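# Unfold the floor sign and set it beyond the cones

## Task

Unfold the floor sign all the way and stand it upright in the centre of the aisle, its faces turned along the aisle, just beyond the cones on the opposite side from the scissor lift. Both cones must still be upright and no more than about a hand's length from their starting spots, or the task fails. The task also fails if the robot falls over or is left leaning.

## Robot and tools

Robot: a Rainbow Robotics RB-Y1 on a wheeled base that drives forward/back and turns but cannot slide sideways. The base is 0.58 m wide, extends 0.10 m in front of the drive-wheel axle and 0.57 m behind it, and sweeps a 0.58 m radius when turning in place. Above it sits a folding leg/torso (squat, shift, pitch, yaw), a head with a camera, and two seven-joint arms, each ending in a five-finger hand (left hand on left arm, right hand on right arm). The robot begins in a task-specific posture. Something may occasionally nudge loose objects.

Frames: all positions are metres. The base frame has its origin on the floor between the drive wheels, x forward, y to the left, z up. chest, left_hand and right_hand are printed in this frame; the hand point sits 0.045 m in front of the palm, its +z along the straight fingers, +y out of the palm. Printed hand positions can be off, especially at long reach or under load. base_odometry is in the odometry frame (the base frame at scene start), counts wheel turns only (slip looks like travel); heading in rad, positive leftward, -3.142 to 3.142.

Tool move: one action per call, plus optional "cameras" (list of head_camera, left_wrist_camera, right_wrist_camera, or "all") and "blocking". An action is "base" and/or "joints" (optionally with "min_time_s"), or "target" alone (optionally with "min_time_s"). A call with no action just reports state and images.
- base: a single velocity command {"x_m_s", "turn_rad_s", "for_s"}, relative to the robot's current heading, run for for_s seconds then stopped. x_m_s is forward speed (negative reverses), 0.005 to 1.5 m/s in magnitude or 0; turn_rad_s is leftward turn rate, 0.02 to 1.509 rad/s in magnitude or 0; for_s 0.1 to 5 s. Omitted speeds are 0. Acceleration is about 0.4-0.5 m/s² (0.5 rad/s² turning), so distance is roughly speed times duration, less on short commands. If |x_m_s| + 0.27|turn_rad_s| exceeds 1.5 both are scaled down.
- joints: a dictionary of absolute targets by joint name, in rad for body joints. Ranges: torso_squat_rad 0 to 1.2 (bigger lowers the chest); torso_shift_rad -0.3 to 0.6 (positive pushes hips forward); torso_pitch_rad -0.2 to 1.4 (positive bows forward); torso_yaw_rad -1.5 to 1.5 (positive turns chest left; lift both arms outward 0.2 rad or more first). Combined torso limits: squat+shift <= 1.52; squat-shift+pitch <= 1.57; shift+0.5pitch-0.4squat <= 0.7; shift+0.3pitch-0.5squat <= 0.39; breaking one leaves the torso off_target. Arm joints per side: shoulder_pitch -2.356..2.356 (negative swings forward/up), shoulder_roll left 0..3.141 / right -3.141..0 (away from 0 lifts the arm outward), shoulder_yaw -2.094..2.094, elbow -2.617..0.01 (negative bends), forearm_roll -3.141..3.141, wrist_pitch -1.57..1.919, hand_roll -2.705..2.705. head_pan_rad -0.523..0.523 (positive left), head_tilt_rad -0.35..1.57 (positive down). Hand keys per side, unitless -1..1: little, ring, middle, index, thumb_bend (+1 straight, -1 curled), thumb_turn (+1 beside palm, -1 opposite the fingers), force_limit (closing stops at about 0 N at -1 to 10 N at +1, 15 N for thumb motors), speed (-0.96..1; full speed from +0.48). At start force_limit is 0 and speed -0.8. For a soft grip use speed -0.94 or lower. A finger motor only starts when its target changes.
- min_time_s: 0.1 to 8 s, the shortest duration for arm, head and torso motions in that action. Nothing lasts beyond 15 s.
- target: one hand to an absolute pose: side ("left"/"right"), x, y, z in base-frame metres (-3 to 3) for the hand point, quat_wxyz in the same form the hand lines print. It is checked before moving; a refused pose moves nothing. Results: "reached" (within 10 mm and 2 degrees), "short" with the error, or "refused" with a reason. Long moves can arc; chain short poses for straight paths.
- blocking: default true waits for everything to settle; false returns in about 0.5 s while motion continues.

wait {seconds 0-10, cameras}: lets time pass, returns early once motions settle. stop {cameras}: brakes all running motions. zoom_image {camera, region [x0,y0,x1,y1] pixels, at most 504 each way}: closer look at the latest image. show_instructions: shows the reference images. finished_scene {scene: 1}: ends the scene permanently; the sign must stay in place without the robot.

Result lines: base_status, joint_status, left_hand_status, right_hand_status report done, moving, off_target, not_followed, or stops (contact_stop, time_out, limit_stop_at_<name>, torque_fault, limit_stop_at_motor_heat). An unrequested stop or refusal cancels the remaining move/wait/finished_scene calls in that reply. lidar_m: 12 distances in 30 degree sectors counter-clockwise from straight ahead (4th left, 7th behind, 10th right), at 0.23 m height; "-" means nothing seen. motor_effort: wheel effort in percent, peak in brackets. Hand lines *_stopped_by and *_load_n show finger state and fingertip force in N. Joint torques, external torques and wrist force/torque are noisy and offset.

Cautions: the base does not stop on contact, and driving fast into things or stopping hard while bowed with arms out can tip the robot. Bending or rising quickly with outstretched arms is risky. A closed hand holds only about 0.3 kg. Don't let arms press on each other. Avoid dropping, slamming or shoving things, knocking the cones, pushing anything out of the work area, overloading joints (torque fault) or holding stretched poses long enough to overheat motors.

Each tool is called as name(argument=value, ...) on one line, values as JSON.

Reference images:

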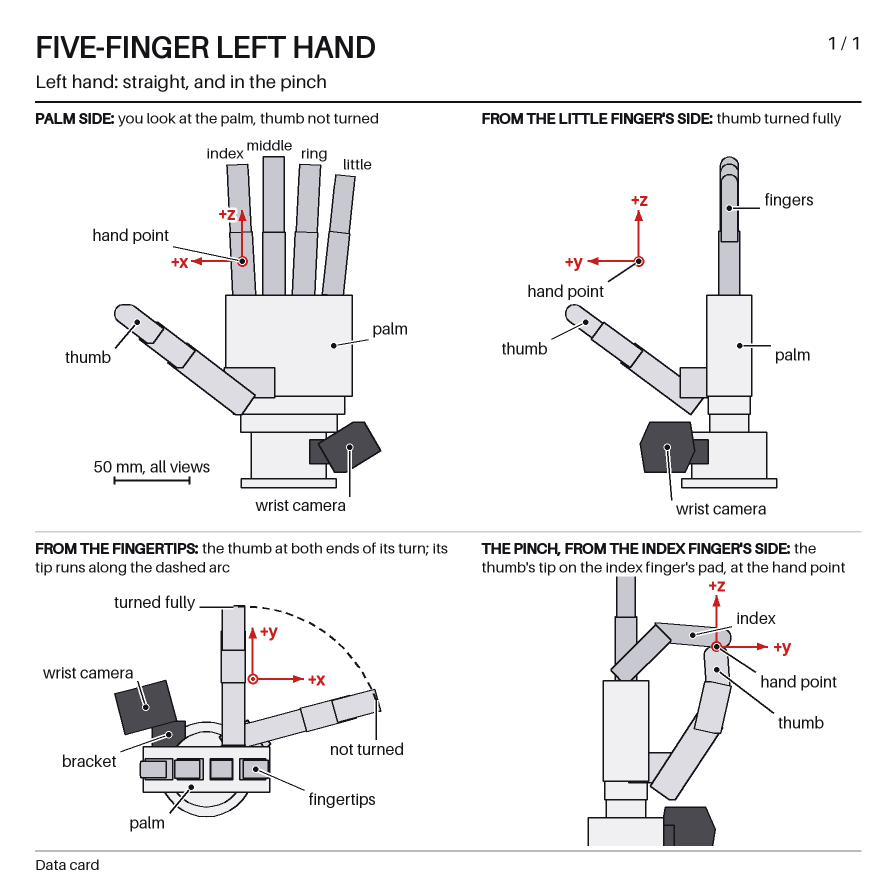

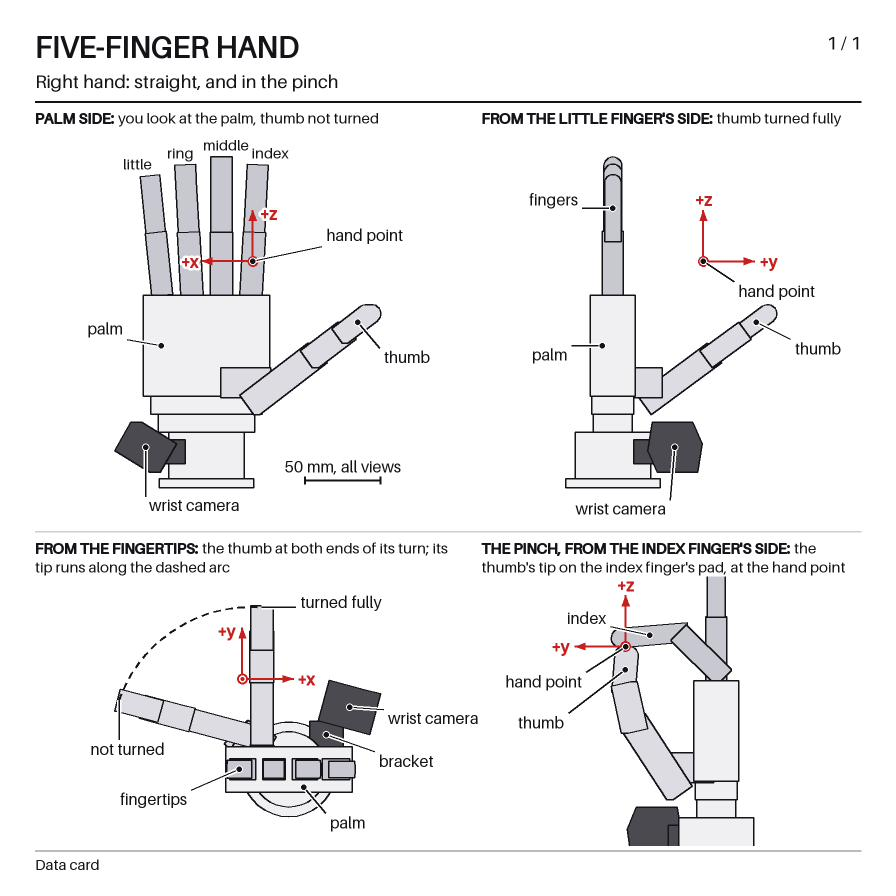

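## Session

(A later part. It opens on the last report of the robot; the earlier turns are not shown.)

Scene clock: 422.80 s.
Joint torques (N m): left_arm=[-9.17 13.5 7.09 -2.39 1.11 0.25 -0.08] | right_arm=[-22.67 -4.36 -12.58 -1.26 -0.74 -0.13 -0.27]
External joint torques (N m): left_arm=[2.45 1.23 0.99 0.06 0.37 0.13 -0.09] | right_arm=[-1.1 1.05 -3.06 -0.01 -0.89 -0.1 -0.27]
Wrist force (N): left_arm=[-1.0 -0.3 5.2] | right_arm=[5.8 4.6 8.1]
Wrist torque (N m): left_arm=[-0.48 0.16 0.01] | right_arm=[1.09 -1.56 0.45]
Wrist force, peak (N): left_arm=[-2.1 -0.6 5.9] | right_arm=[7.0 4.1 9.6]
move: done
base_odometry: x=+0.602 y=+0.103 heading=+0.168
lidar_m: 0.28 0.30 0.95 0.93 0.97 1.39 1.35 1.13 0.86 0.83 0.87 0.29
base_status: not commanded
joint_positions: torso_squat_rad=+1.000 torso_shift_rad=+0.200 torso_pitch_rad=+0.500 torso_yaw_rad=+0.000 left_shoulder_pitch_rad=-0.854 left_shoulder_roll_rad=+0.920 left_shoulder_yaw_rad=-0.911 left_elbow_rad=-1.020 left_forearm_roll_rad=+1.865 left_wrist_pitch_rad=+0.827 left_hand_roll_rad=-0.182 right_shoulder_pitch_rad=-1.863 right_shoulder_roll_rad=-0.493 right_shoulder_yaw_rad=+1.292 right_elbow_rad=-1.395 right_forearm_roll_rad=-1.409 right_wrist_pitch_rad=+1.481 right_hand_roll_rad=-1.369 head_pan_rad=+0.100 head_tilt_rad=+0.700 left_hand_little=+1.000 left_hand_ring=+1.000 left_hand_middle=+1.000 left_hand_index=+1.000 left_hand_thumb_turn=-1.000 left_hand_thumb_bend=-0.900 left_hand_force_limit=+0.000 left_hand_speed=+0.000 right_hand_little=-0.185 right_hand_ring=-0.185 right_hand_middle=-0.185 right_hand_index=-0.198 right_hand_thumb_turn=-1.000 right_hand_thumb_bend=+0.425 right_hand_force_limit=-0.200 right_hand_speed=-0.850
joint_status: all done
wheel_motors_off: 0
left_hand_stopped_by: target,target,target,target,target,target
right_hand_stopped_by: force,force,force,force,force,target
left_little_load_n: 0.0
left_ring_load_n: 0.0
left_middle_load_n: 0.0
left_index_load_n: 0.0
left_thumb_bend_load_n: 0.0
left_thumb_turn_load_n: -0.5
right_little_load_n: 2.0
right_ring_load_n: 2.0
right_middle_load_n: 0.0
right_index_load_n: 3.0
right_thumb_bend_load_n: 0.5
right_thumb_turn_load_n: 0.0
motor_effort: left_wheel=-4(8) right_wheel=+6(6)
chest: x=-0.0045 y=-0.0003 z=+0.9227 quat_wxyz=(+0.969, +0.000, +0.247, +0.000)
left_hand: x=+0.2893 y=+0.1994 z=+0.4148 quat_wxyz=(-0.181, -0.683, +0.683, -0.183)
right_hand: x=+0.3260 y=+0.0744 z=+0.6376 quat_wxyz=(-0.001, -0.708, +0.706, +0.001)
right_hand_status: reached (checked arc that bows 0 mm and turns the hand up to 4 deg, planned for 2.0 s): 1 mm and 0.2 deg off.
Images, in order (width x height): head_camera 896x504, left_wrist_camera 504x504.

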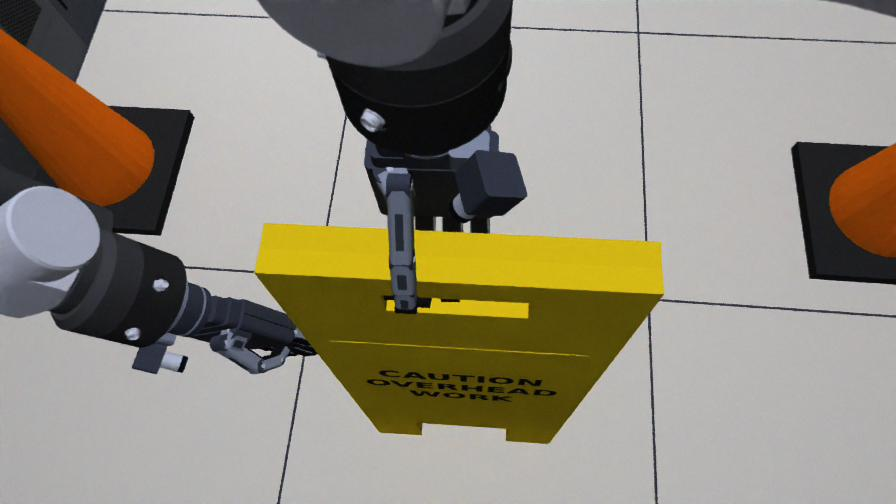

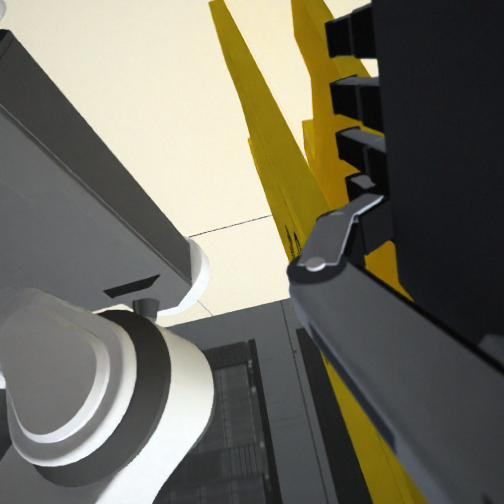

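move(joints={"left_hand_thumb_bend":1.0})

move(target={"side":"left","x":0.2895,"y":0.16,"z":0.4,"quat_wxyz":[0.183,0.683,-0.683,0.183]}, min_time_s=1.5, cameras=["head_camera","left_wrist_camera"])

Scene clock: 425.17 s.
Joint torques (N m): left_arm=[-9.38 13.91 7.49 -2.32 1.26 0.2 0.11] | right_arm=[-22.51 -4.4 -12.67 -1.38 -0.57 0.06 -0.26]
External joint torques (N m): left_arm=[2.23 1.64 1.4 0.13 0.52 0.07 0.1] | right_arm=[-0.94 1.01 -3.15 -0.13 -0.72 0.09 -0.26]
Wrist force (N): left_arm=[-1.1 -0.2 5.7] | right_arm=[6.3 4.3 8.4]
Wrist torque (N m): left_arm=[-0.47 0.22 0.00] | right_arm=[1.03 -1.59 0.48]
Wrist force, peak (N): left_arm=[-0.9 0.2 6.1] | right_arm=[6.4 5.3 8.2]
move: done
base_odometry: x=+0.602 y=+0.103 heading=+0.168
lidar_m: 0.28 0.30 0.94 0.92 0.98 1.38 1.35 1.14 0.85 0.83 0.89 0.30
base_status: not commanded
joint_positions: torso_squat_rad=+1.000 torso_shift_rad=+0.200 torso_pitch_rad=+0.500 torso_yaw_rad=+0.000 left_shoulder_pitch_rad=-0.854 left_shoulder_roll_rad=+0.920 left_shoulder_yaw_rad=-0.911 left_elbow_rad=-1.020 left_forearm_roll_rad=+1.865 left_wrist_pitch_rad=+0.827 left_hand_roll_rad=-0.182 right_shoulder_pitch_rad=-1.863 right_shoulder_roll_rad=-0.493 right_shoulder_yaw_rad=+1.292 right_elbow_rad=-1.395 right_forearm_roll_rad=-1.409 right_wrist_pitch_rad=+1.481 right_hand_roll_rad=-1.369 head_pan_rad=+0.100 head_tilt_rad=+0.700 left_hand_little=+1.000 left_hand_ring=+1.000 left_hand_middle=+1.000 left_hand_index=+1.000 left_hand_thumb_turn=-1.000 left_hand_thumb_bend=+1.000 left_hand_force_limit=+0.000 left_hand_speed=+0.000 right_hand_little=-0.185 right_hand_ring=-0.185 right_hand_middle=-0.185 right_hand_index=-0.198 right_hand_thumb_turn=-1.000 right_hand_thumb_bend=+0.425 right_hand_force_limit=-0.200 right_hand_speed=-0.850
joint_status: all done
wheel_motors_off: 0
left_hand_stopped_by: target,target,target,target,target,target
right_hand_stopped_by: force,force,force,force,force,target
left_little_load_n: 0.0
left_ring_load_n: 0.0
left_middle_load_n: 0.0
left_index_load_n: 0.0
left_thumb_bend_load_n: 0.0
left_thumb_turn_load_n: 0.0
right_little_load_n: 1.5
right_ring_load_n: 2.0
right_middle_load_n: 0.5
right_index_load_n: 3.5
right_thumb_bend_load_n: 0.5
right_thumb_turn_load_n: 0.0
motor_effort: left_wheel=-6(9) right_wheel=+6(6)
chest: x=-0.0045 y=-0.0003 z=+0.9227 quat_wxyz=(+0.969, +0.000, +0.247, +0.000)
left_hand: x=+0.2893 y=+0.1994 z=+0.4148 quat_wxyz=(-0.181, -0.683, +0.683, -0.183)
right_hand: x=+0.3260 y=+0.0744 z=+0.6376 quat_wxyz=(-0.001, -0.708, +0.706, +0.001)
pictures: none

Scene clock: 427.00 s.
Joint torques (N m): left_arm=[-11.82 10.28 3.28 -2.72 0.68 -0.29 0.48] | right_arm=[-22.53 -5.06 -12.29 -1.67 -0.24 -0.3 -0.36]
External joint torques (N m): left_arm=[0.34 -0.36 -2.55 0.17 -0.04 -0.34 0.46] | right_arm=[-0.96 0.35 -2.77 -0.42 -0.39 -0.27 -0.36]
Wrist force (N): left_arm=[-1.5 -0.6 5.7] | right_arm=[5.8 4.9 8.3]
Wrist torque (N m): left_arm=[-0.52 0.27 0.04] | right_arm=[1.13 -1.63 0.50]
Wrist force, peak (N): left_arm=[-0.8 -0.9 6.1] | right_arm=[10.8 4.9 7.2]
move: done
base_odometry: x=+0.602 y=+0.103 heading=+0.168
lidar_m: 0.28 0.31 0.94 0.92 0.99 1.38 1.35 1.14 0.85 0.83 0.87 0.29
base_status: not commanded
joint_positions: torso_squat_rad=+1.000 torso_shift_rad=+0.200 torso_pitch_rad=+0.500 torso_yaw_rad=+0.000 left_shoulder_pitch_rad=-0.887 left_shoulder_roll_rad=+0.835 left_shoulder_yaw_rad=-0.953 left_elbow_rad=-1.001 left_forearm_roll_rad=+1.805 left_wrist_pitch_rad=+0.778 left_hand_roll_rad=-0.108 right_shoulder_pitch_rad=-1.863 right_shoulder_roll_rad=-0.493 right_shoulder_yaw_rad=+1.292 right_elbow_rad=-1.395 right_forearm_roll_rad=-1.409 right_wrist_pitch_rad=+1.481 right_hand_roll_rad=-1.369 head_pan_rad=+0.100 head_tilt_rad=+0.700 left_hand_little=+1.000 left_hand_ring=+1.000 left_hand_middle=+1.000 left_hand_index=+1.000 left_hand_thumb_turn=-1.000 left_hand_thumb_bend=+1.000 left_hand_force_limit=+0.000 left_hand_speed=+0.000 right_hand_little=-0.185 right_hand_ring=-0.185 right_hand_middle=-0.185 right_hand_index=-0.198 right_hand_thumb_turn=-1.000 right_hand_thumb_bend=+0.425 right_hand_force_limit=-0.200 right_hand_speed=-0.850
joint_status: all done
wheel_motors_off: 0
left_hand_stopped_by: target,target,target,target,target,target
right_hand_stopped_by: force,force,force,force,force,target
left_little_load_n: 0.0
left_ring_load_n: 0.0
left_middle_load_n: 0.0
left_index_load_n: 0.0
left_thumb_bend_load_n: 0.0
left_thumb_turn_load_n: 0.0
right_little_load_n: 1.5
right_ring_load_n: 2.0
right_middle_load_n: 0.0
right_index_load_n: 3.5
right_thumb_bend_load_n: 0.0
right_thumb_turn_load_n: 0.0
motor_effort: left_wheel=-6(9) right_wheel=+6(6)
chest: x=-0.0045 y=-0.0003 z=+0.9227 quat_wxyz=(+0.969, +0.000, +0.247, +0.000)
left_hand: x=+0.2895 y=+0.1601 z=+0.4002 quat_wxyz=(-0.183, -0.683, +0.683, -0.183)
left_hand_status: reached (checked arc that bows 2 mm and turns the hand up to 1 deg, planned for 1.5 s): 0 mm and 0.0 deg off.
right_hand: x=+0.3259 y=+0.0745 z=+0.6376 quat_wxyz=(-0.001, -0.708, +0.706, +0.001)
Images, in order (width x height): head_camera 896x504, left_wrist_camera 504x504.

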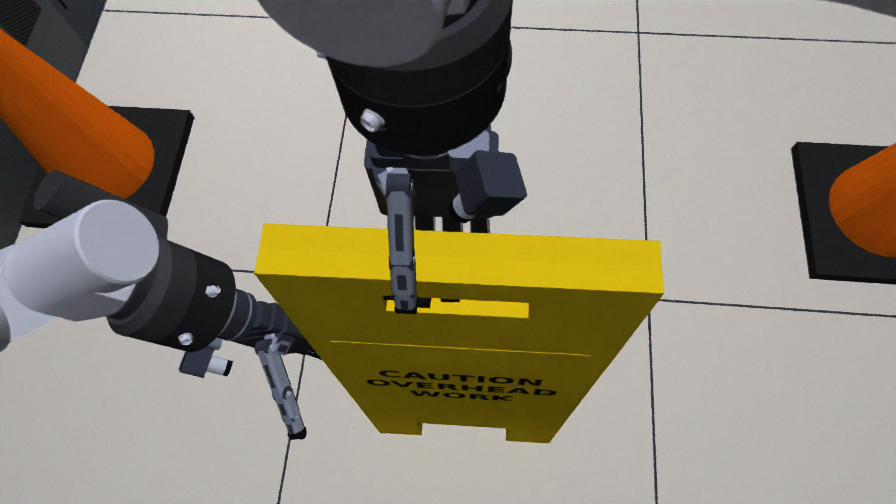

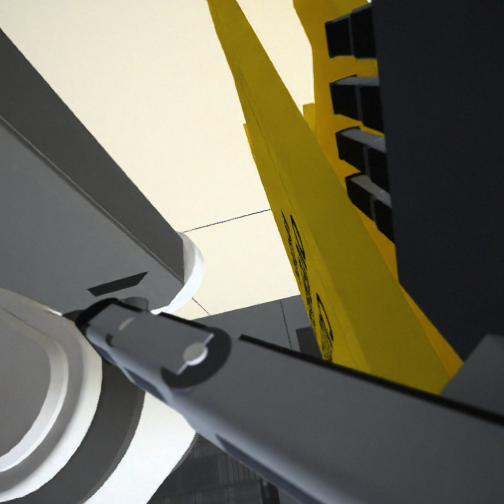

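move(target={"side":"left","x":0.255,"y":0.16,"z":0.4,"quat_wxyz":[0.183,0.683,-0.683,0.183]}, min_time_s=1.5, cameras=["head_camera","left_wrist_camera"])

move(target={"side":"left","x":0.235,"y":0.16,"z":0.4,"quat_wxyz":[0.183,0.683,-0.683,0.183]}, min_time_s=1.5, cameras=["head_camera","left_wrist_camera"])

Scene clock: 429.13 s.
Joint torques (N m): left_arm=[-8 11.01 2.71 -4.41 0.52 0.1 0.36] | right_arm=[-21.19 -4.56 -10.67 -1.49 0.12 -1.02 -0.51]
External joint torques (N m): left_arm=[2.46 0.24 -3.29 -1.16 -0.14 0.12 0.35] | right_arm=[0.38 0.86 -1.15 -0.24 -0.03 -0.98 -0.51]
Wrist force (N): left_arm=[-1.0 -1.8 5.5] | right_arm=[8.3 6.4 -0.8]
Wrist torque (N m): left_arm=[-0.56 0.17 0.07] | right_arm=[1.25 -1.36 0.52]
Wrist force, peak (N): left_arm=[-12.8 -1.5 2.2] | right_arm=[15.5 5.2 0.4]
move: done
base_odometry: x=+0.602 y=+0.103 heading=+0.168
lidar_m: 0.25 0.26 0.95 0.93 0.97 1.38 1.35 1.13 0.86 0.83 0.88 0.26
base_status: not commanded
joint_positions: torso_squat_rad=+1.000 torso_shift_rad=+0.200 torso_pitch_rad=+0.500 torso_yaw_rad=+0.000 left_shoulder_pitch_rad=-0.799 left_shoulder_roll_rad=+0.912 left_shoulder_yaw_rad=-0.978 left_elbow_rad=-1.181 left_forearm_roll_rad=+1.765 left_wrist_pitch_rad=+0.696 left_hand_roll_rad=-0.029 right_shoulder_pitch_rad=-1.864 right_shoulder_roll_rad=-0.493 right_shoulder_yaw_rad=+1.292 right_elbow_rad=-1.395 right_forearm_roll_rad=-1.409 right_wrist_pitch_rad=+1.481 right_hand_roll_rad=-1.369 head_pan_rad=+0.100 head_tilt_rad=+0.700 left_hand_little=+1.000 left_hand_ring=+1.000 left_hand_middle=+1.000 left_hand_index=+1.000 left_hand_thumb_turn=-1.000 left_hand_thumb_bend=+1.000 left_hand_force_limit=+0.000 left_hand_speed=+0.000 right_hand_little=-0.185 right_hand_ring=-0.185 right_hand_middle=-0.185 right_hand_index=-0.198 right_hand_thumb_turn=-1.000 right_hand_thumb_bend=+0.426 right_hand_force_limit=-0.200 right_hand_speed=-0.850
joint_status: all done
wheel_motors_off: 0
left_hand_stopped_by: target,target,target,target,target,target
right_hand_stopped_by: force,force,force,force,force,target
left_little_load_n: 0.0
left_ring_load_n: 0.0
left_middle_load_n: 0.0
left_index_load_n: -0.5
left_thumb_bend_load_n: -0.5
left_thumb_turn_load_n: 0.0
right_little_load_n: 0.5
right_ring_load_n: 0.0
right_middle_load_n: 0.0
right_index_load_n: 0.0
right_thumb_bend_load_n: 2.5
right_thumb_turn_load_n: 0.5
motor_effort: left_wheel=-7(9) right_wheel=+6(6)
chest: x=-0.0045 y=-0.0003 z=+0.9227 quat_wxyz=(+0.969, +0.000, +0.247, +0.000)
left_hand: x=+0.2554 y=+0.1597 z=+0.4004 quat_wxyz=(-0.185, -0.682, +0.683, -0.184)
left_hand_status: reached (checked arc that bows 8 mm and turns the hand up to 1 deg, planned for 1.5 s): 1 mm and 0.3 deg off.
right_hand: x=+0.3261 y=+0.0745 z=+0.6379 quat_wxyz=(-0.001, -0.708, +0.707, +0.001)
Images, in order (width x height): head_camera 896x504, left_wrist_camera 504x504.

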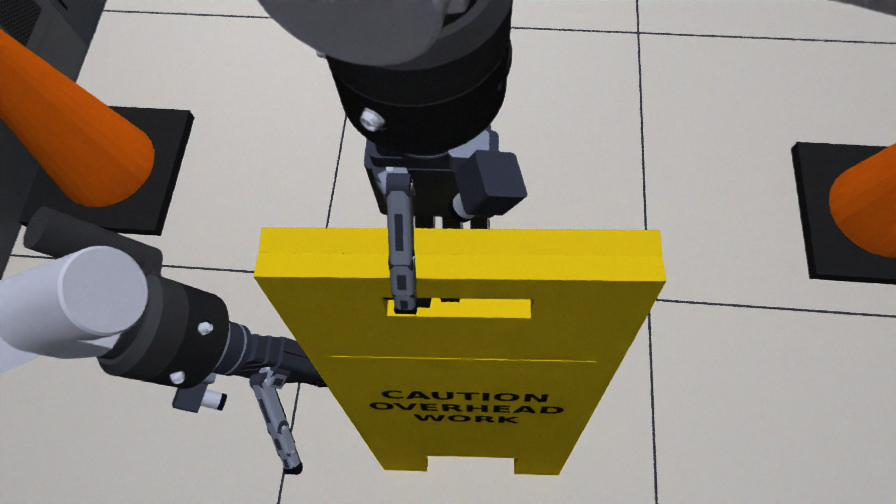

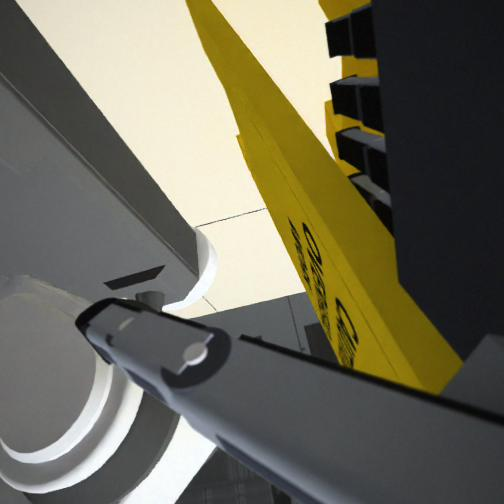

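Scene clock: 430.97 s.
Joint torques (N m): left_arm=[-6.58 11.5 2.52 -5.2 0.32 0.12 0.49] | right_arm=[-21.1 -4.47 -10.81 -1.46 0.59 -0.98 -0.6]
External joint torques (N m): left_arm=[2.96 0.72 -3.41 -1.76 -0.31 0.17 0.47] | right_arm=[0.48 0.95 -1.29 -0.21 0.44 -0.95 -0.6]
Wrist force (N): left_arm=[-1.5 -2.0 5.1] | right_arm=[8.5 6.9 -1.8]
Wrist torque (N m): left_arm=[-0.47 0.19 0.02] | right_arm=[1.12 -1.55 0.40]
Wrist force, peak (N): left_arm=[-6.2 -2.3 4.7] | right_arm=[11.0 6.6 0.0]
move: done
base_odometry: x=+0.602 y=+0.103 heading=+0.168
lidar_m: 0.21 0.23 0.95 0.92 0.98 1.39 1.36 1.14 0.86 0.83 0.87 0.23
base_status: not commanded
joint_positions: torso_squat_rad=+1.000 torso_shift_rad=+0.200 torso_pitch_rad=+0.500 torso_yaw_rad=+0.000 left_shoulder_pitch_rad=-0.754 left_shoulder_roll_rad=+0.946 left_shoulder_yaw_rad=-0.992 left_elbow_rad=-1.262 left_forearm_roll_rad=+1.743 left_wrist_pitch_rad=+0.655 left_hand_roll_rad=+0.005 right_shoulder_pitch_rad=-1.864 right_shoulder_roll_rad=-0.493 right_shoulder_yaw_rad=+1.292 right_elbow_rad=-1.395 right_forearm_roll_rad=-1.409 right_wrist_pitch_rad=+1.481 right_hand_roll_rad=-1.369 head_pan_rad=+0.100 head_tilt_rad=+0.700 left_hand_little=+1.000 left_hand_ring=+1.000 left_hand_middle=+1.000 left_hand_index=+1.000 left_hand_thumb_turn=-1.000 left_hand_thumb_bend=+1.000 left_hand_force_limit=+0.000 left_hand_speed=+0.000 right_hand_little=-0.185 right_hand_ring=-0.185 right_hand_middle=-0.185 right_hand_index=-0.198 right_hand_thumb_turn=-1.000 right_hand_thumb_bend=+0.426 right_hand_force_limit=-0.200 right_hand_speed=-0.850
joint_status: all done
wheel_motors_off: 0
left_hand_stopped_by: target,target,target,target,target,target
right_hand_stopped_by: force,force,force,force,force,target
left_little_load_n: 0.0
left_ring_load_n: 0.0
left_middle_load_n: 0.0
left_index_load_n: 0.0
left_thumb_bend_load_n: 0.0
left_thumb_turn_load_n: 0.0
right_little_load_n: 1.5
right_ring_load_n: 0.0
right_middle_load_n: 0.0
right_index_load_n: -0.5
right_thumb_bend_load_n: 5.0
right_thumb_turn_load_n: 0.0
motor_effort: left_wheel=-5(8) right_wheel=+6(6)
chest: x=-0.0045 y=-0.0003 z=+0.9227 quat_wxyz=(+0.969, +0.000, +0.247, +0.000)
left_hand: x=+0.2354 y=+0.1592 z=+0.4006 quat_wxyz=(-0.188, -0.682, +0.683, -0.184)
left_hand_status: reached (checked arc that bows 3 mm and turns the hand up to 1 deg, planned for 1.5 s): 1 mm and 0.6 deg off.
right_hand: x=+0.3261 y=+0.0746 z=+0.6379 quat_wxyz=(-0.001, -0.708, +0.706, +0.001)
Images, in order (width x height): head_camera 896x504, left_wrist_camera 504x504.

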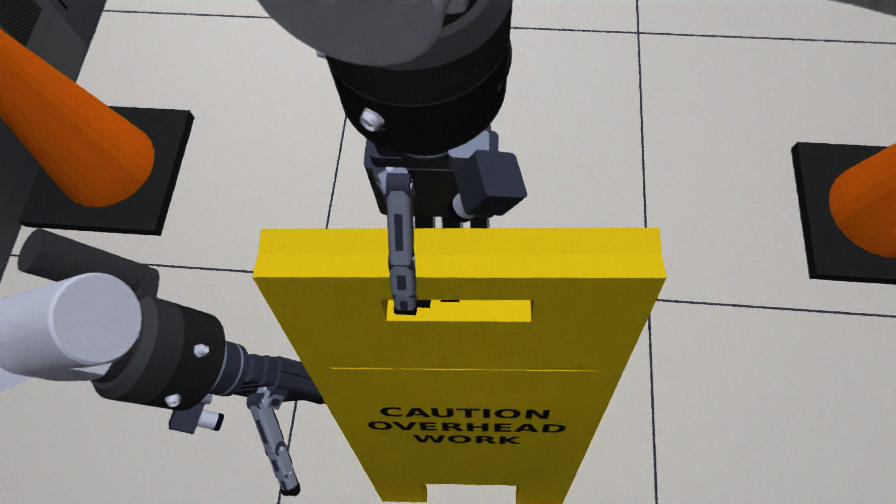

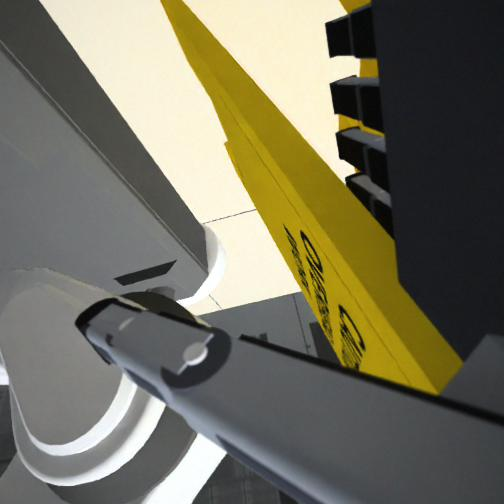

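move(target={"side":"left","x":0.235,"y":0.155,"z":0.435,"quat_wxyz":[0.183,0.683,-0.683,0.183]}, min_time_s=1.5, cameras=["head_camera"])

move(target={"side":"left","x":0.23,"y":0.15,"z":0.465,"quat_wxyz":[0.183,0.683,-0.683,0.183]}, min_time_s=1.5, cameras=["head_camera","left_wrist_camera"])

Scene clock: 433.77 s.
Joint torques (N m): left_arm=[-9.68 10.43 3.39 -6.56 0.9 -0.29 0.32] | right_arm=[-21.31 -4.76 -10.28 -1.32 0.59 -1.11 -0.79]
External joint torques (N m): left_arm=[-0.22 -0.76 -3.19 -2.85 0.28 -0.06 0.3] | right_arm=[0.26 0.66 -0.76 -0.07 0.44 -1.08 -0.79]
Wrist force (N): left_arm=[-3.5 -1.9 4.9] | right_arm=[9.6 6.7 -1.6]
Wrist torque (N m): left_arm=[-0.40 0.21 -0.08] | right_arm=[1.04 -1.71 0.29]
Wrist force, peak (N): left_arm=[-15.3 -1.0 1.8] | right_arm=[17.5 6.1 -1.2]
move: done
base_odometry: x=+0.602 y=+0.103 heading=+0.168
lidar_m: 0.21 0.22 0.95 0.92 0.97 1.39 1.35 1.13 0.86 0.83 0.89 0.22
base_status: not commanded
joint_positions: torso_squat_rad=+1.000 torso_shift_rad=+0.200 torso_pitch_rad=+0.500 torso_yaw_rad=+0.000 left_shoulder_pitch_rad=-0.760 left_shoulder_roll_rad=+1.063 left_shoulder_yaw_rad=-1.011 left_elbow_rad=-1.465 left_forearm_roll_rad=+1.667 left_wrist_pitch_rad=+0.636 left_hand_roll_rad=+0.184 right_shoulder_pitch_rad=-1.864 right_shoulder_roll_rad=-0.493 right_shoulder_yaw_rad=+1.292 right_elbow_rad=-1.395 right_forearm_roll_rad=-1.409 right_wrist_pitch_rad=+1.481 right_hand_roll_rad=-1.369 head_pan_rad=+0.100 head_tilt_rad=+0.700 left_hand_little=+1.000 left_hand_ring=+1.000 left_hand_middle=+1.000 left_hand_index=+1.000 left_hand_thumb_turn=-1.000 left_hand_thumb_bend=+1.000 left_hand_force_limit=+0.000 left_hand_speed=+0.000 right_hand_little=-0.184 right_hand_ring=-0.185 right_hand_middle=-0.185 right_hand_index=-0.198 right_hand_thumb_turn=-1.000 right_hand_thumb_bend=+0.427 right_hand_force_limit=-0.200 right_hand_speed=-0.850
joint_status: all done
wheel_motors_off: 0
left_hand_stopped_by: target,target,target,target,target,target
right_hand_stopped_by: force,force,force,force,force,target
left_little_load_n: 0.0
left_ring_load_n: 0.0
left_middle_load_n: 0.0
left_index_load_n: 0.0
left_thumb_bend_load_n: 0.0
left_thumb_turn_load_n: 0.0
right_little_load_n: 2.5
right_ring_load_n: 0.0
right_middle_load_n: 0.0
right_index_load_n: -0.5
right_thumb_bend_load_n: 9.0
right_thumb_turn_load_n: 1.0
motor_effort: left_wheel=-6(9) right_wheel=+6(6)
chest: x=-0.0045 y=-0.0003 z=+0.9227 quat_wxyz=(+0.969, +0.000, +0.247, +0.000)
left_hand: x=+0.2353 y=+0.1551 z=+0.4351 quat_wxyz=(-0.186, -0.682, +0.683, -0.185)
left_hand_status: reached (checked arc that bows 7 mm and turns the hand up to 1 deg, planned for 1.5 s): 0 mm and 0.4 deg off.
right_hand: x=+0.3261 y=+0.0746 z=+0.6379 quat_wxyz=(-0.001, -0.708, +0.706, +0.001)
Images, in order (width x height): head_camera 896x504.

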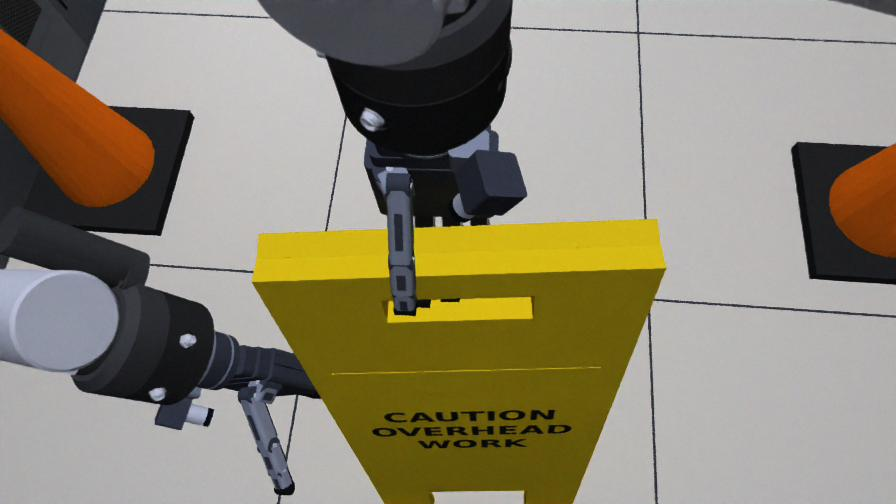

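Scene clock: 435.60 s.
Joint torques (N m): left_arm=[-10.4 7.51 4.39 -9.4 1.58 -0.88 0.66] | right_arm=[-20.73 -3.6 -10.37 -1.15 0.54 -1.93 -1.29]
External joint torques (N m): left_arm=[-1.16 -3.89 -2.54 -5.48 0.99 -0.49 0.64] | right_arm=[0.84 1.83 -0.85 0.1 0.39 -1.9 -1.29]
Wrist force (N): left_arm=[-8.8 -2.4 4.5] | right_arm=[13.3 7.6 -4.5]
Wrist torque (N m): left_arm=[-0.45 0.29 -0.36] | right_arm=[1.10 -1.86 -0.02]
Wrist force, peak (N): left_arm=[-18.8 -2.2 2.3] | right_arm=[21.0 6.3 -4.2]
move: done
base_odometry: x=+0.602 y=+0.103 heading=+0.168
lidar_m: 0.19 0.20 0.95 0.93 0.98 1.38 1.35 1.13 0.86 0.83 0.88 0.21
base_status: not commanded
joint_positions: torso_squat_rad=+1.000 torso_shift_rad=+0.200 torso_pitch_rad=+0.500 torso_yaw_rad=+0.000 left_shoulder_pitch_rad=-0.765 left_shoulder_roll_rad=+1.159 left_shoulder_yaw_rad=-1.020 left_elbow_rad=-1.633 left_forearm_roll_rad=+1.592 left_wrist_pitch_rad=+0.627 left_hand_roll_rad=+0.340 right_shoulder_pitch_rad=-1.864 right_shoulder_roll_rad=-0.493 right_shoulder_yaw_rad=+1.292 right_elbow_rad=-1.395 right_forearm_roll_rad=-1.409 right_wrist_pitch_rad=+1.481 right_hand_roll_rad=-1.369 head_pan_rad=+0.100 head_tilt_rad=+0.700 left_hand_little=+1.000 left_hand_ring=+1.000 left_hand_middle=+1.000 left_hand_index=+1.000 left_hand_thumb_turn=-1.000 left_hand_thumb_bend=+1.000 left_hand_force_limit=+0.000 left_hand_speed=+0.000 right_hand_little=-0.184 right_hand_ring=-0.185 right_hand_middle=-0.185 right_hand_index=-0.199 right_hand_thumb_turn=-1.000 right_hand_thumb_bend=+0.428 right_hand_force_limit=-0.200 right_hand_speed=-0.850
joint_status: all done
wheel_motors_off: 0
left_hand_stopped_by: target,target,target,target,target,target
right_hand_stopped_by: force,force,force,force,force,target
left_little_load_n: 0.0
left_ring_load_n: 0.0
left_middle_load_n: 0.0
left_index_load_n: 0.0
left_thumb_bend_load_n: 0.0
left_thumb_turn_load_n: 0.0
right_little_load_n: 4.0
right_ring_load_n: 0.5
right_middle_load_n: 0.0
right_index_load_n: -4.0
right_thumb_bend_load_n: 13.5
right_thumb_turn_load_n: 1.0
motor_effort: left_wheel=-5(10) right_wheel=+6(6)
chest: x=-0.0045 y=-0.0003 z=+0.9227 quat_wxyz=(+0.969, +0.000, +0.247, +0.000)
left_hand: x=+0.2303 y=+0.1510 z=+0.4647 quat_wxyz=(-0.184, -0.683, +0.683, -0.183)
left_hand_status: reached (checked arc that bows 5 mm and turns the hand up to 1 deg, planned for 1.5 s): 1 mm and 0.1 deg off.
right_hand: x=+0.3261 y=+0.0744 z=+0.6379 quat_wxyz=(-0.001, -0.708, +0.706, +0.001)
Images, in order (width x height): head_camera 896x504, left_wrist_camera 504x504.

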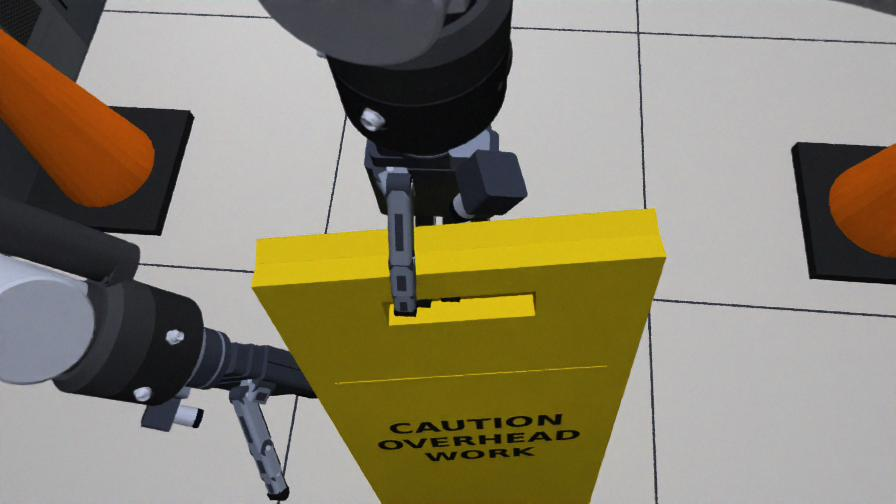

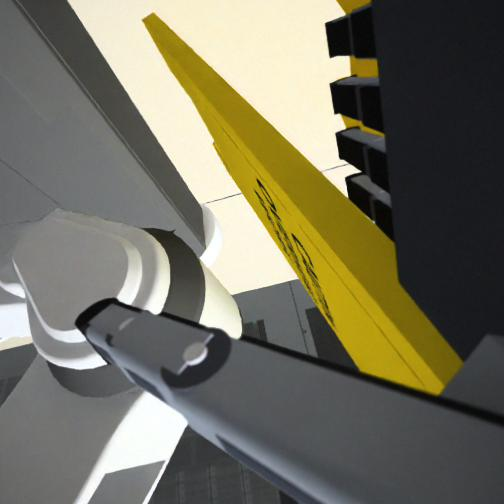

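move(target={"side":"left","x":0.235,"y":0.165,"z":0.40,"quat_wxyz":[0.183,0.683,-0.683,0.183]}, min_time_s=1.5, cameras=["head_camera","left_wrist_camera"])

Scene clock: 438.57 s.
Joint torques (N m): left_arm=[-7.17 9.13 6.78 -4.72 1.22 0.35 0.24] | right_arm=[-21.05 -5.02 -10.49 -0.79 0.52 -0.92 -0.23]
External joint torques (N m): left_arm=[2.23 -1.85 0.83 -1.35 0.62 0.43 0.23] | right_arm=[0.52 0.4 -0.97 0.46 0.37 -0.88 -0.23]
Wrist force (N): left_arm=[-3.3 -0.7 4.3] | right_arm=[9.2 5.9 2.1]
Wrist torque (N m): left_arm=[-0.29 0.06 -0.17] | right_arm=[1.12 -1.68 0.36]
Wrist force, peak (N): left_arm=[-16.1 -3.2 -6.6] | right_arm=[21.3 7.6 0.2]
move: done
base_odometry: x=+0.602 y=+0.103 heading=+0.168
lidar_m: 0.24 0.24 0.95 0.92 0.98 1.39 1.34 1.14 0.86 0.83 0.88 0.25
base_status: not commanded
joint_positions: torso_squat_rad=+1.000 torso_shift_rad=+0.200 torso_pitch_rad=+0.500 torso_yaw_rad=+0.000 left_shoulder_pitch_rad=-0.751 left_shoulder_roll_rad=+0.967 left_shoulder_yaw_rad=-1.004 left_elbow_rad=-1.283 left_forearm_roll_rad=+1.733 left_wrist_pitch_rad=+0.635 left_hand_roll_rad=+0.022 right_shoulder_pitch_rad=-1.864 right_shoulder_roll_rad=-0.493 right_shoulder_yaw_rad=+1.292 right_elbow_rad=-1.395 right_forearm_roll_rad=-1.409 right_wrist_pitch_rad=+1.481 right_hand_roll_rad=-1.369 head_pan_rad=+0.100 head_tilt_rad=+0.700 left_hand_little=+1.000 left_hand_ring=+1.000 left_hand_middle=+1.000 left_hand_index=+1.000 left_hand_thumb_turn=-1.000 left_hand_thumb_bend=+1.000 left_hand_force_limit=+0.000 left_hand_speed=+0.000 right_hand_little=-0.185 right_hand_ring=-0.185 right_hand_middle=-0.185 right_hand_index=-0.198 right_hand_thumb_turn=-1.000 right_hand_thumb_bend=+0.426 right_hand_force_limit=-0.200 right_hand_speed=-0.850
joint_status: all done
wheel_motors_off: 0
left_hand_stopped_by: target,target,target,target,target,target
right_hand_stopped_by: force,force,force,force,force,target
left_little_load_n: 0.0
left_ring_load_n: 0.0
left_middle_load_n: 0.0
left_index_load_n: 0.0
left_thumb_bend_load_n: 0.0
left_thumb_turn_load_n: 0.0
right_little_load_n: 1.5
right_ring_load_n: 0.0
right_middle_load_n: 0.0
right_index_load_n: -0.5
right_thumb_bend_load_n: 3.5
right_thumb_turn_load_n: -0.5
motor_effort: left_wheel=-6(9) right_wheel=+6(6)
chest: x=-0.0045 y=-0.0003 z=+0.9227 quat_wxyz=(+0.969, +0.000, +0.247, +0.000)
left_hand: x=+0.2350 y=+0.1650 z=+0.4003 quat_wxyz=(-0.180, -0.684, +0.683, -0.183)
left_hand_status: reached (checked arc that bows 11 mm and turns the hand up to 2 deg, planned for 1.5 s): 0 mm and 0.3 deg off.
right_hand: x=+0.3260 y=+0.0746 z=+0.6379 quat_wxyz=(-0.001, -0.708, +0.706, +0.001)
Images, in order (width x height): head_camera 896x504, left_wrist_camera 504x504.

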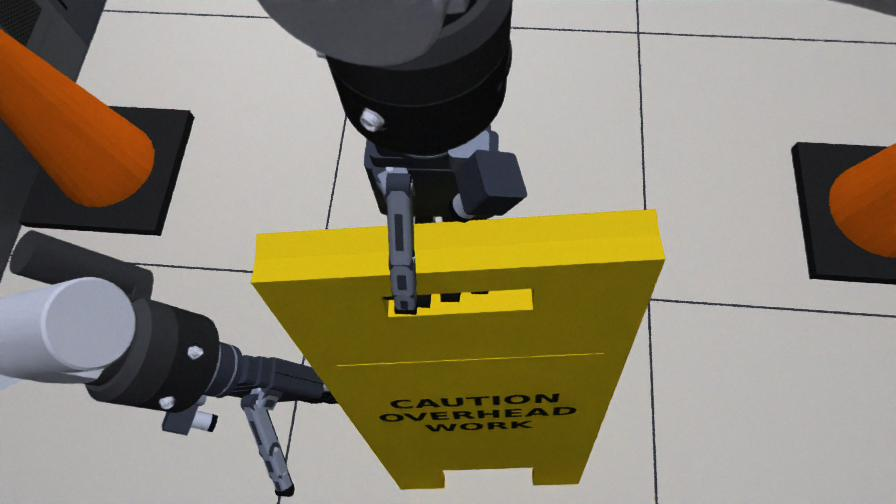

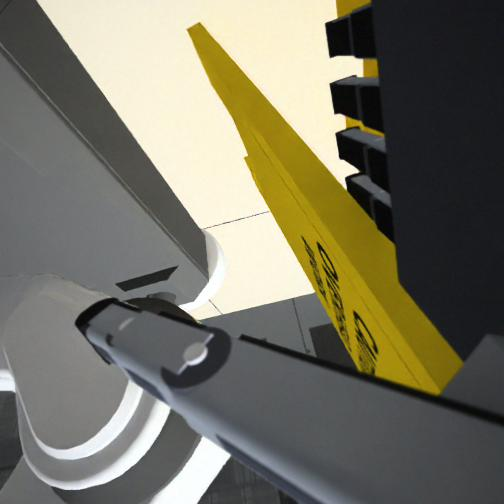

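move(target={"side":"right","x":0.326,"y":0.075,"z":0.638,"quat_wxyz":[0,-0.6691,0.7431,0]}, min_time_s=2, cameras=["head_camera"])

Scene clock: 441.53 s.
Joint torques (N m): left_arm=[-7.38 5.63 5.87 -7.45 1.59 0.17 0.02] | right_arm=[-20.76 -6.16 -12.57 -1.04 0.69 -1.39 -1.48]
External joint torques (N m): left_arm=[2.02 -5.38 -0.08 -4.1 0.99 0.25 0] | right_arm=[0.68 -0.76 -2.98 0.26 0.55 -1.36 -1.48]
Wrist force (N): left_arm=[-7.6 -2.4 -0.8] | right_arm=[12.2 6.7 1.8]
Wrist torque (N m): left_arm=[-0.01 -0.03 -0.40] | right_arm=[1.10 -1.91 -0.29]
Wrist force, peak (N): left_arm=[-9.1 -2.3 -1.3] | right_arm=[13.2 6.4 1.8]
move: done
base_odometry: x=+0.602 y=+0.103 heading=+0.168
lidar_m: 0.23 0.23 0.94 0.91 0.98 1.39 1.35 1.14 0.86 0.82 0.88 0.24
base_status: not commanded
joint_positions: torso_squat_rad=+1.000 torso_shift_rad=+0.200 torso_pitch_rad=+0.500 torso_yaw_rad=+0.000 left_shoulder_pitch_rad=-0.751 left_shoulder_roll_rad=+0.968 left_shoulder_yaw_rad=-1.004 left_elbow_rad=-1.282 left_forearm_roll_rad=+1.733 left_wrist_pitch_rad=+0.635 left_hand_roll_rad=+0.022 right_shoulder_pitch_rad=-1.854 right_shoulder_roll_rad=-0.511 right_shoulder_yaw_rad=+1.288 right_elbow_rad=-1.424 right_forearm_roll_rad=-1.408 right_wrist_pitch_rad=+1.488 right_hand_roll_rad=-1.476 head_pan_rad=+0.100 head_tilt_rad=+0.700 left_hand_little=+1.000 left_hand_ring=+1.000 left_hand_middle=+1.000 left_hand_index=+1.000 left_hand_thumb_turn=-1.000 left_hand_thumb_bend=+1.000 left_hand_force_limit=+0.000 left_hand_speed=+0.000 right_hand_little=-0.185 right_hand_ring=-0.185 right_hand_middle=-0.185 right_hand_index=-0.199 right_hand_thumb_turn=-1.000 right_hand_thumb_bend=+0.427 right_hand_force_limit=-0.200 right_hand_speed=-0.850
joint_status: all done
wheel_motors_off: 0
left_hand_stopped_by: target,target,target,target,target,target
right_hand_stopped_by: force,force,force,force,force,target
left_little_load_n: 0.0
left_ring_load_n: 0.0
left_middle_load_n: 0.0
left_index_load_n: 0.0
left_thumb_bend_load_n: 0.0
left_thumb_turn_load_n: 0.0
right_little_load_n: 3.0
right_ring_load_n: 0.0
right_middle_load_n: 0.5
right_index_load_n: -2.0
right_thumb_bend_load_n: 9.5
right_thumb_turn_load_n: -1.5
motor_effort: left_wheel=-7(10) right_wheel=+6(6)
chest: x=-0.0045 y=-0.0003 z=+0.9227 quat_wxyz=(+0.969, +0.000, +0.247, +0.000)
left_hand: x=+0.2353 y=+0.1658 z=+0.4002 quat_wxyz=(-0.180, -0.684, +0.683, -0.182)
right_hand: x=+0.3261 y=+0.0745 z=+0.6377 quat_wxyz=(-0.004, -0.671, +0.741, +0.001)
right_hand_status: reached (checked arc that bows 1 mm and turns the hand up to 6 deg, planned for 2.0 s): 1 mm and 0.6 deg off.
Images, in order (width x height): head_camera 896x504.

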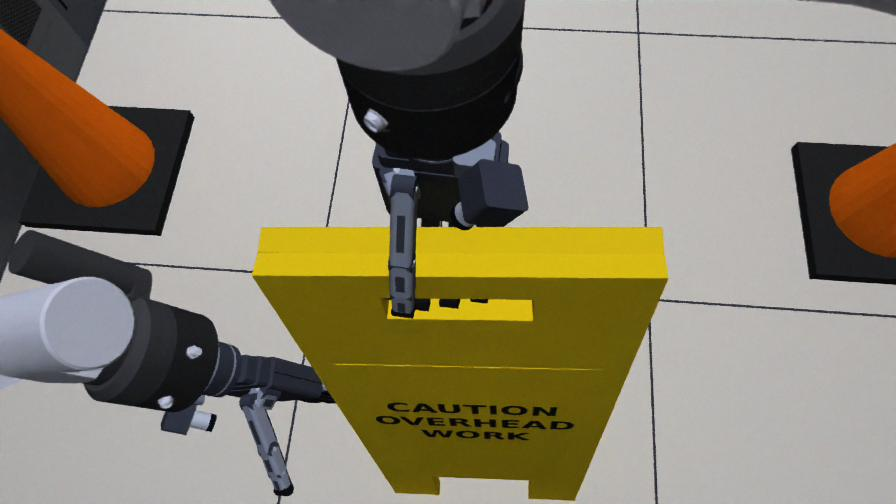

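move(target={"side":"left","x":0.24,"y":0.205,"z":0.405,"quat_wxyz":[0.183,0.683,-0.683,0.183]}, min_time_s=1.5, cameras=["head_camera","left_wrist_camera"])

Scene clock: 443.70 s.
Joint torques (N m): left_arm=[-6.94 13.94 6.97 -2.44 1.08 0.25 0.07] | right_arm=[-20.56 -5.8 -10.59 -1.36 0.18 -0.67 -0.24]
External joint torques (N m): left_arm=[2.2 1.49 0.99 0.25 0.42 0.15 0.06] | right_arm=[0.89 -0.4 -1 -0.06 0.04 -0.64 -0.24]
Wrist force (N): left_arm=[-0.9 -0.3 5.3] | right_arm=[7.7 5.7 0.3]
Wrist torque (N m): left_arm=[-0.48 0.17 0.01] | right_arm=[1.27 -1.33 0.65]
Wrist force, peak (N): left_arm=[-8.8 -2.9 -0.7] | right_arm=[12.9 6.7 1.6]
move: done
base_odometry: x=+0.602 y=+0.103 heading=+0.168
lidar_m: 0.28 0.31 0.95 0.93 0.98 1.39 1.35 1.14 0.86 0.83 0.88 0.29
base_status: not commanded
joint_positions: torso_squat_rad=+1.000 torso_shift_rad=+0.200 torso_pitch_rad=+0.500 torso_yaw_rad=+0.000 left_shoulder_pitch_rad=-0.722 left_shoulder_roll_rad=+0.999 left_shoulder_yaw_rad=-0.937 left_elbow_rad=-1.200 left_forearm_roll_rad=+1.857 left_wrist_pitch_rad=+0.711 left_hand_roll_rad=-0.156 right_shoulder_pitch_rad=-1.854 right_shoulder_roll_rad=-0.511 right_shoulder_yaw_rad=+1.288 right_elbow_rad=-1.424 right_forearm_roll_rad=-1.408 right_wrist_pitch_rad=+1.488 right_hand_roll_rad=-1.477 head_pan_rad=+0.100 head_tilt_rad=+0.700 left_hand_little=+1.000 left_hand_ring=+1.000 left_hand_middle=+1.000 left_hand_index=+1.000 left_hand_thumb_turn=-1.000 left_hand_thumb_bend=+1.000 left_hand_force_limit=+0.000 left_hand_speed=+0.000 right_hand_little=-0.185 right_hand_ring=-0.185 right_hand_middle=-0.185 right_hand_index=-0.198 right_hand_thumb_turn=-1.000 right_hand_thumb_bend=+0.425 right_hand_force_limit=-0.200 right_hand_speed=-0.850
joint_status: all done
wheel_motors_off: 0
left_hand_stopped_by: target,target,target,target,target,target
right_hand_stopped_by: force,force,force,force,force,target
left_little_load_n: 0.0
left_ring_load_n: 0.0
left_middle_load_n: 0.0
left_index_load_n: 0.0
left_thumb_bend_load_n: 0.0
left_thumb_turn_load_n: 0.0
right_little_load_n: 0.0
right_ring_load_n: 0.0
right_middle_load_n: 0.0
right_index_load_n: 0.5
right_thumb_bend_load_n: 1.0
right_thumb_turn_load_n: 0.5
motor_effort: left_wheel=-3(9) right_wheel=+6(6)
chest: x=-0.0045 y=-0.0003 z=+0.9227 quat_wxyz=(+0.969, +0.000, +0.247, +0.000)
left_hand: x=+0.2399 y=+0.2045 z=+0.4052 quat_wxyz=(-0.182, -0.683, +0.683, -0.183)
left_hand_status: reached (checked arc that bows 1 mm and turns the hand up to 1 deg, planned for 1.5 s): 1 mm and 0.1 deg off.
right_hand: x=+0.3262 y=+0.0747 z=+0.6378 quat_wxyz=(-0.004, -0.671, +0.741, +0.002)
Images, in order (width x height): head_camera 896x504, left_wrist_camera 504x504.

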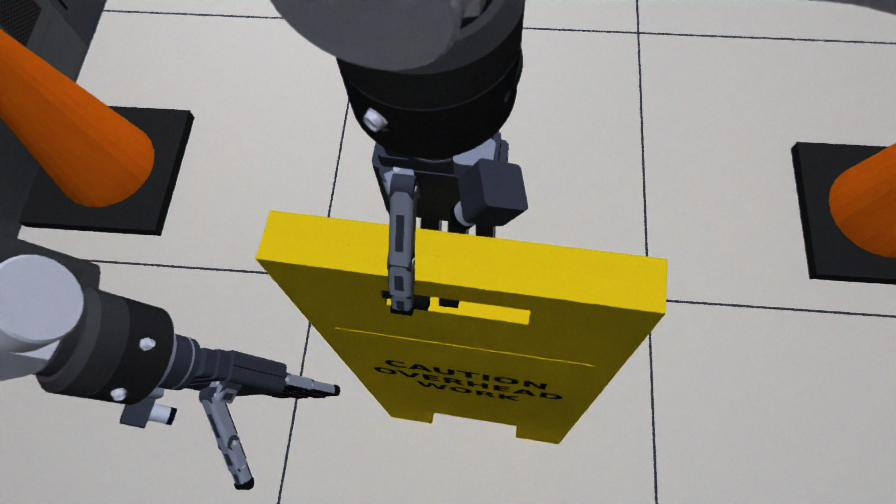

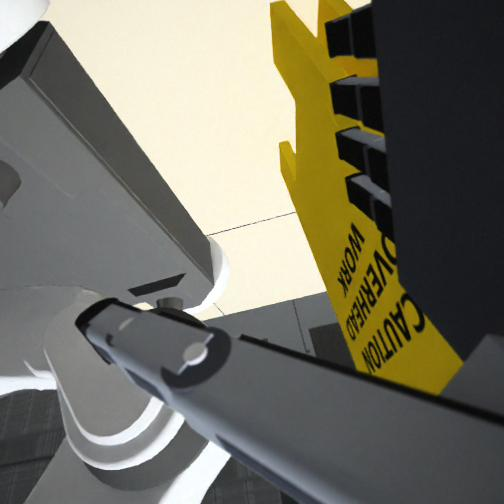

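move(target={"side":"right","x":0.326,"y":0.085,"z":0.65,"quat_wxyz":[0,-0.7071,0.7071,0]}, min_time_s=2, cameras=["head_camera","left_wrist_camera"])

Scene clock: 448.00 s.
Joint torques (N m): left_arm=[-6.78 13.98 7.41 -2.31 1.02 0.23 -0.17] | right_arm=[-24.26 -5.54 -12.82 -1.11 -0.42 0.05 0.18]
External joint torques (N m): left_arm=[2.37 1.53 1.42 0.37 0.37 0.13 -0.18] | right_arm=[-2.65 -0.05 -3.28 0.03 -0.58 0.09 0.18]
Wrist force (N): left_arm=[-0.7 -0.3 5.1] | right_arm=[4.9 5.3 10.2]
Wrist torque (N m): left_arm=[-0.45 0.15 0.02] | right_arm=[1.11 -1.82 0.58]
Wrist force, peak (N): left_arm=[-0.9 -0.5 6.2] | right_arm=[6.9 4.6 11.0]
move: done
base_odometry: x=+0.602 y=+0.103 heading=+0.168
lidar_m: 0.30 0.32 0.95 0.92 0.98 1.38 1.35 1.14 0.86 0.83 0.88 0.33
base_status: not commanded
joint_positions: torso_squat_rad=+1.000 torso_shift_rad=+0.200 torso_pitch_rad=+0.500 torso_yaw_rad=+0.000 left_shoulder_pitch_rad=-0.722 left_shoulder_roll_rad=+0.999 left_shoulder_yaw_rad=-0.937 left_elbow_rad=-1.200 left_forearm_roll_rad=+1.857 left_wrist_pitch_rad=+0.711 left_hand_roll_rad=-0.156 right_shoulder_pitch_rad=-1.891 right_shoulder_roll_rad=-0.475 right_shoulder_yaw_rad=+1.280 right_elbow_rad=-1.388 right_forearm_roll_rad=-1.418 right_wrist_pitch_rad=+1.499 right_hand_roll_rad=-1.390 head_pan_rad=+0.100 head_tilt_rad=+0.700 left_hand_little=+1.000 left_hand_ring=+1.000 left_hand_middle=+1.000 left_hand_index=+1.000 left_hand_thumb_turn=-1.000 left_hand_thumb_bend=+1.000 left_hand_force_limit=+0.000 left_hand_speed=+0.000 right_hand_little=-0.184 right_hand_ring=-0.184 right_hand_middle=-0.185 right_hand_index=-0.198 right_hand_thumb_turn=-1.000 right_hand_thumb_bend=+0.425 right_hand_force_limit=-0.200 right_hand_speed=-0.850
joint_status: all done
wheel_motors_off: 0
left_hand_stopped_by: target,target,target,target,target,target
right_hand_stopped_by: force,force,force,force,force,target
left_little_load_n: 0.0
left_ring_load_n: 0.0
left_middle_load_n: 0.0
left_index_load_n: 0.0
left_thumb_bend_load_n: 0.0
left_thumb_turn_load_n: 0.0
right_little_load_n: 4.0
right_ring_load_n: 3.0
right_middle_load_n: 0.0
right_index_load_n: 1.5
right_thumb_bend_load_n: 0.0
right_thumb_turn_load_n: 0.0
motor_effort: left_wheel=-5(8) right_wheel=+6(6)
chest: x=-0.0045 y=-0.0003 z=+0.9227 quat_wxyz=(+0.969, +0.000, +0.247, +0.000)
left_hand: x=+0.2399 y=+0.2045 z=+0.4052 quat_wxyz=(-0.182, -0.683, +0.683, -0.183)
right_hand: x=+0.3255 y=+0.0843 z=+0.6492 quat_wxyz=(+0.003, -0.706, +0.709, -0.001)
right_hand_status: reached (checked arc that bows 0 mm and turns the hand up to 5 deg, planned for 2.0 s): 1 mm and 0.4 deg off.
Images, in order (width x height): head_camera 896x504, left_wrist_camera 504x504.

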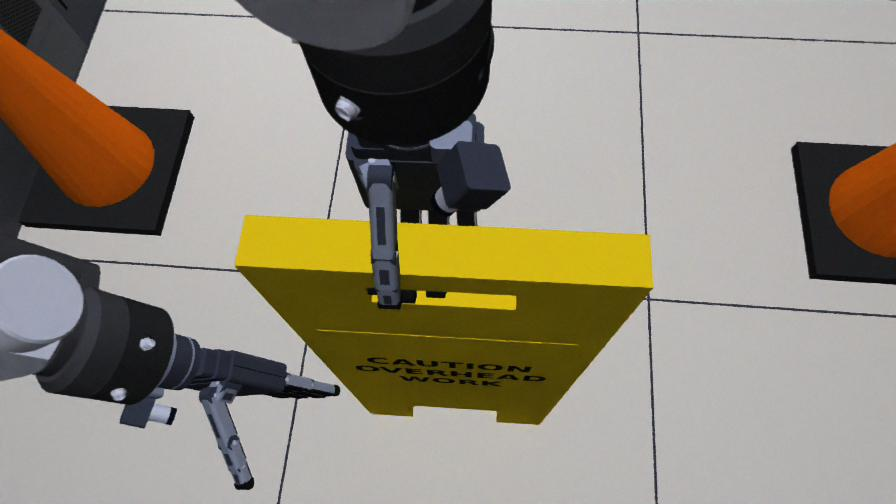

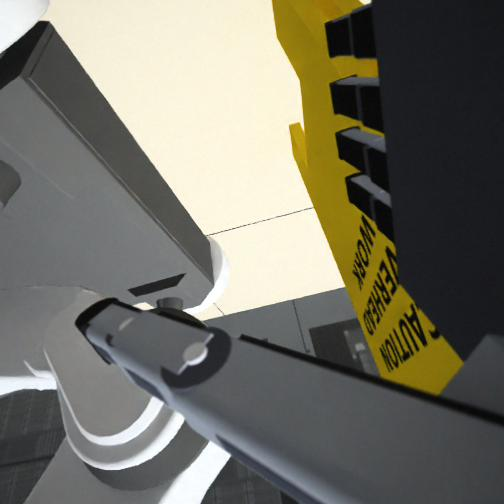

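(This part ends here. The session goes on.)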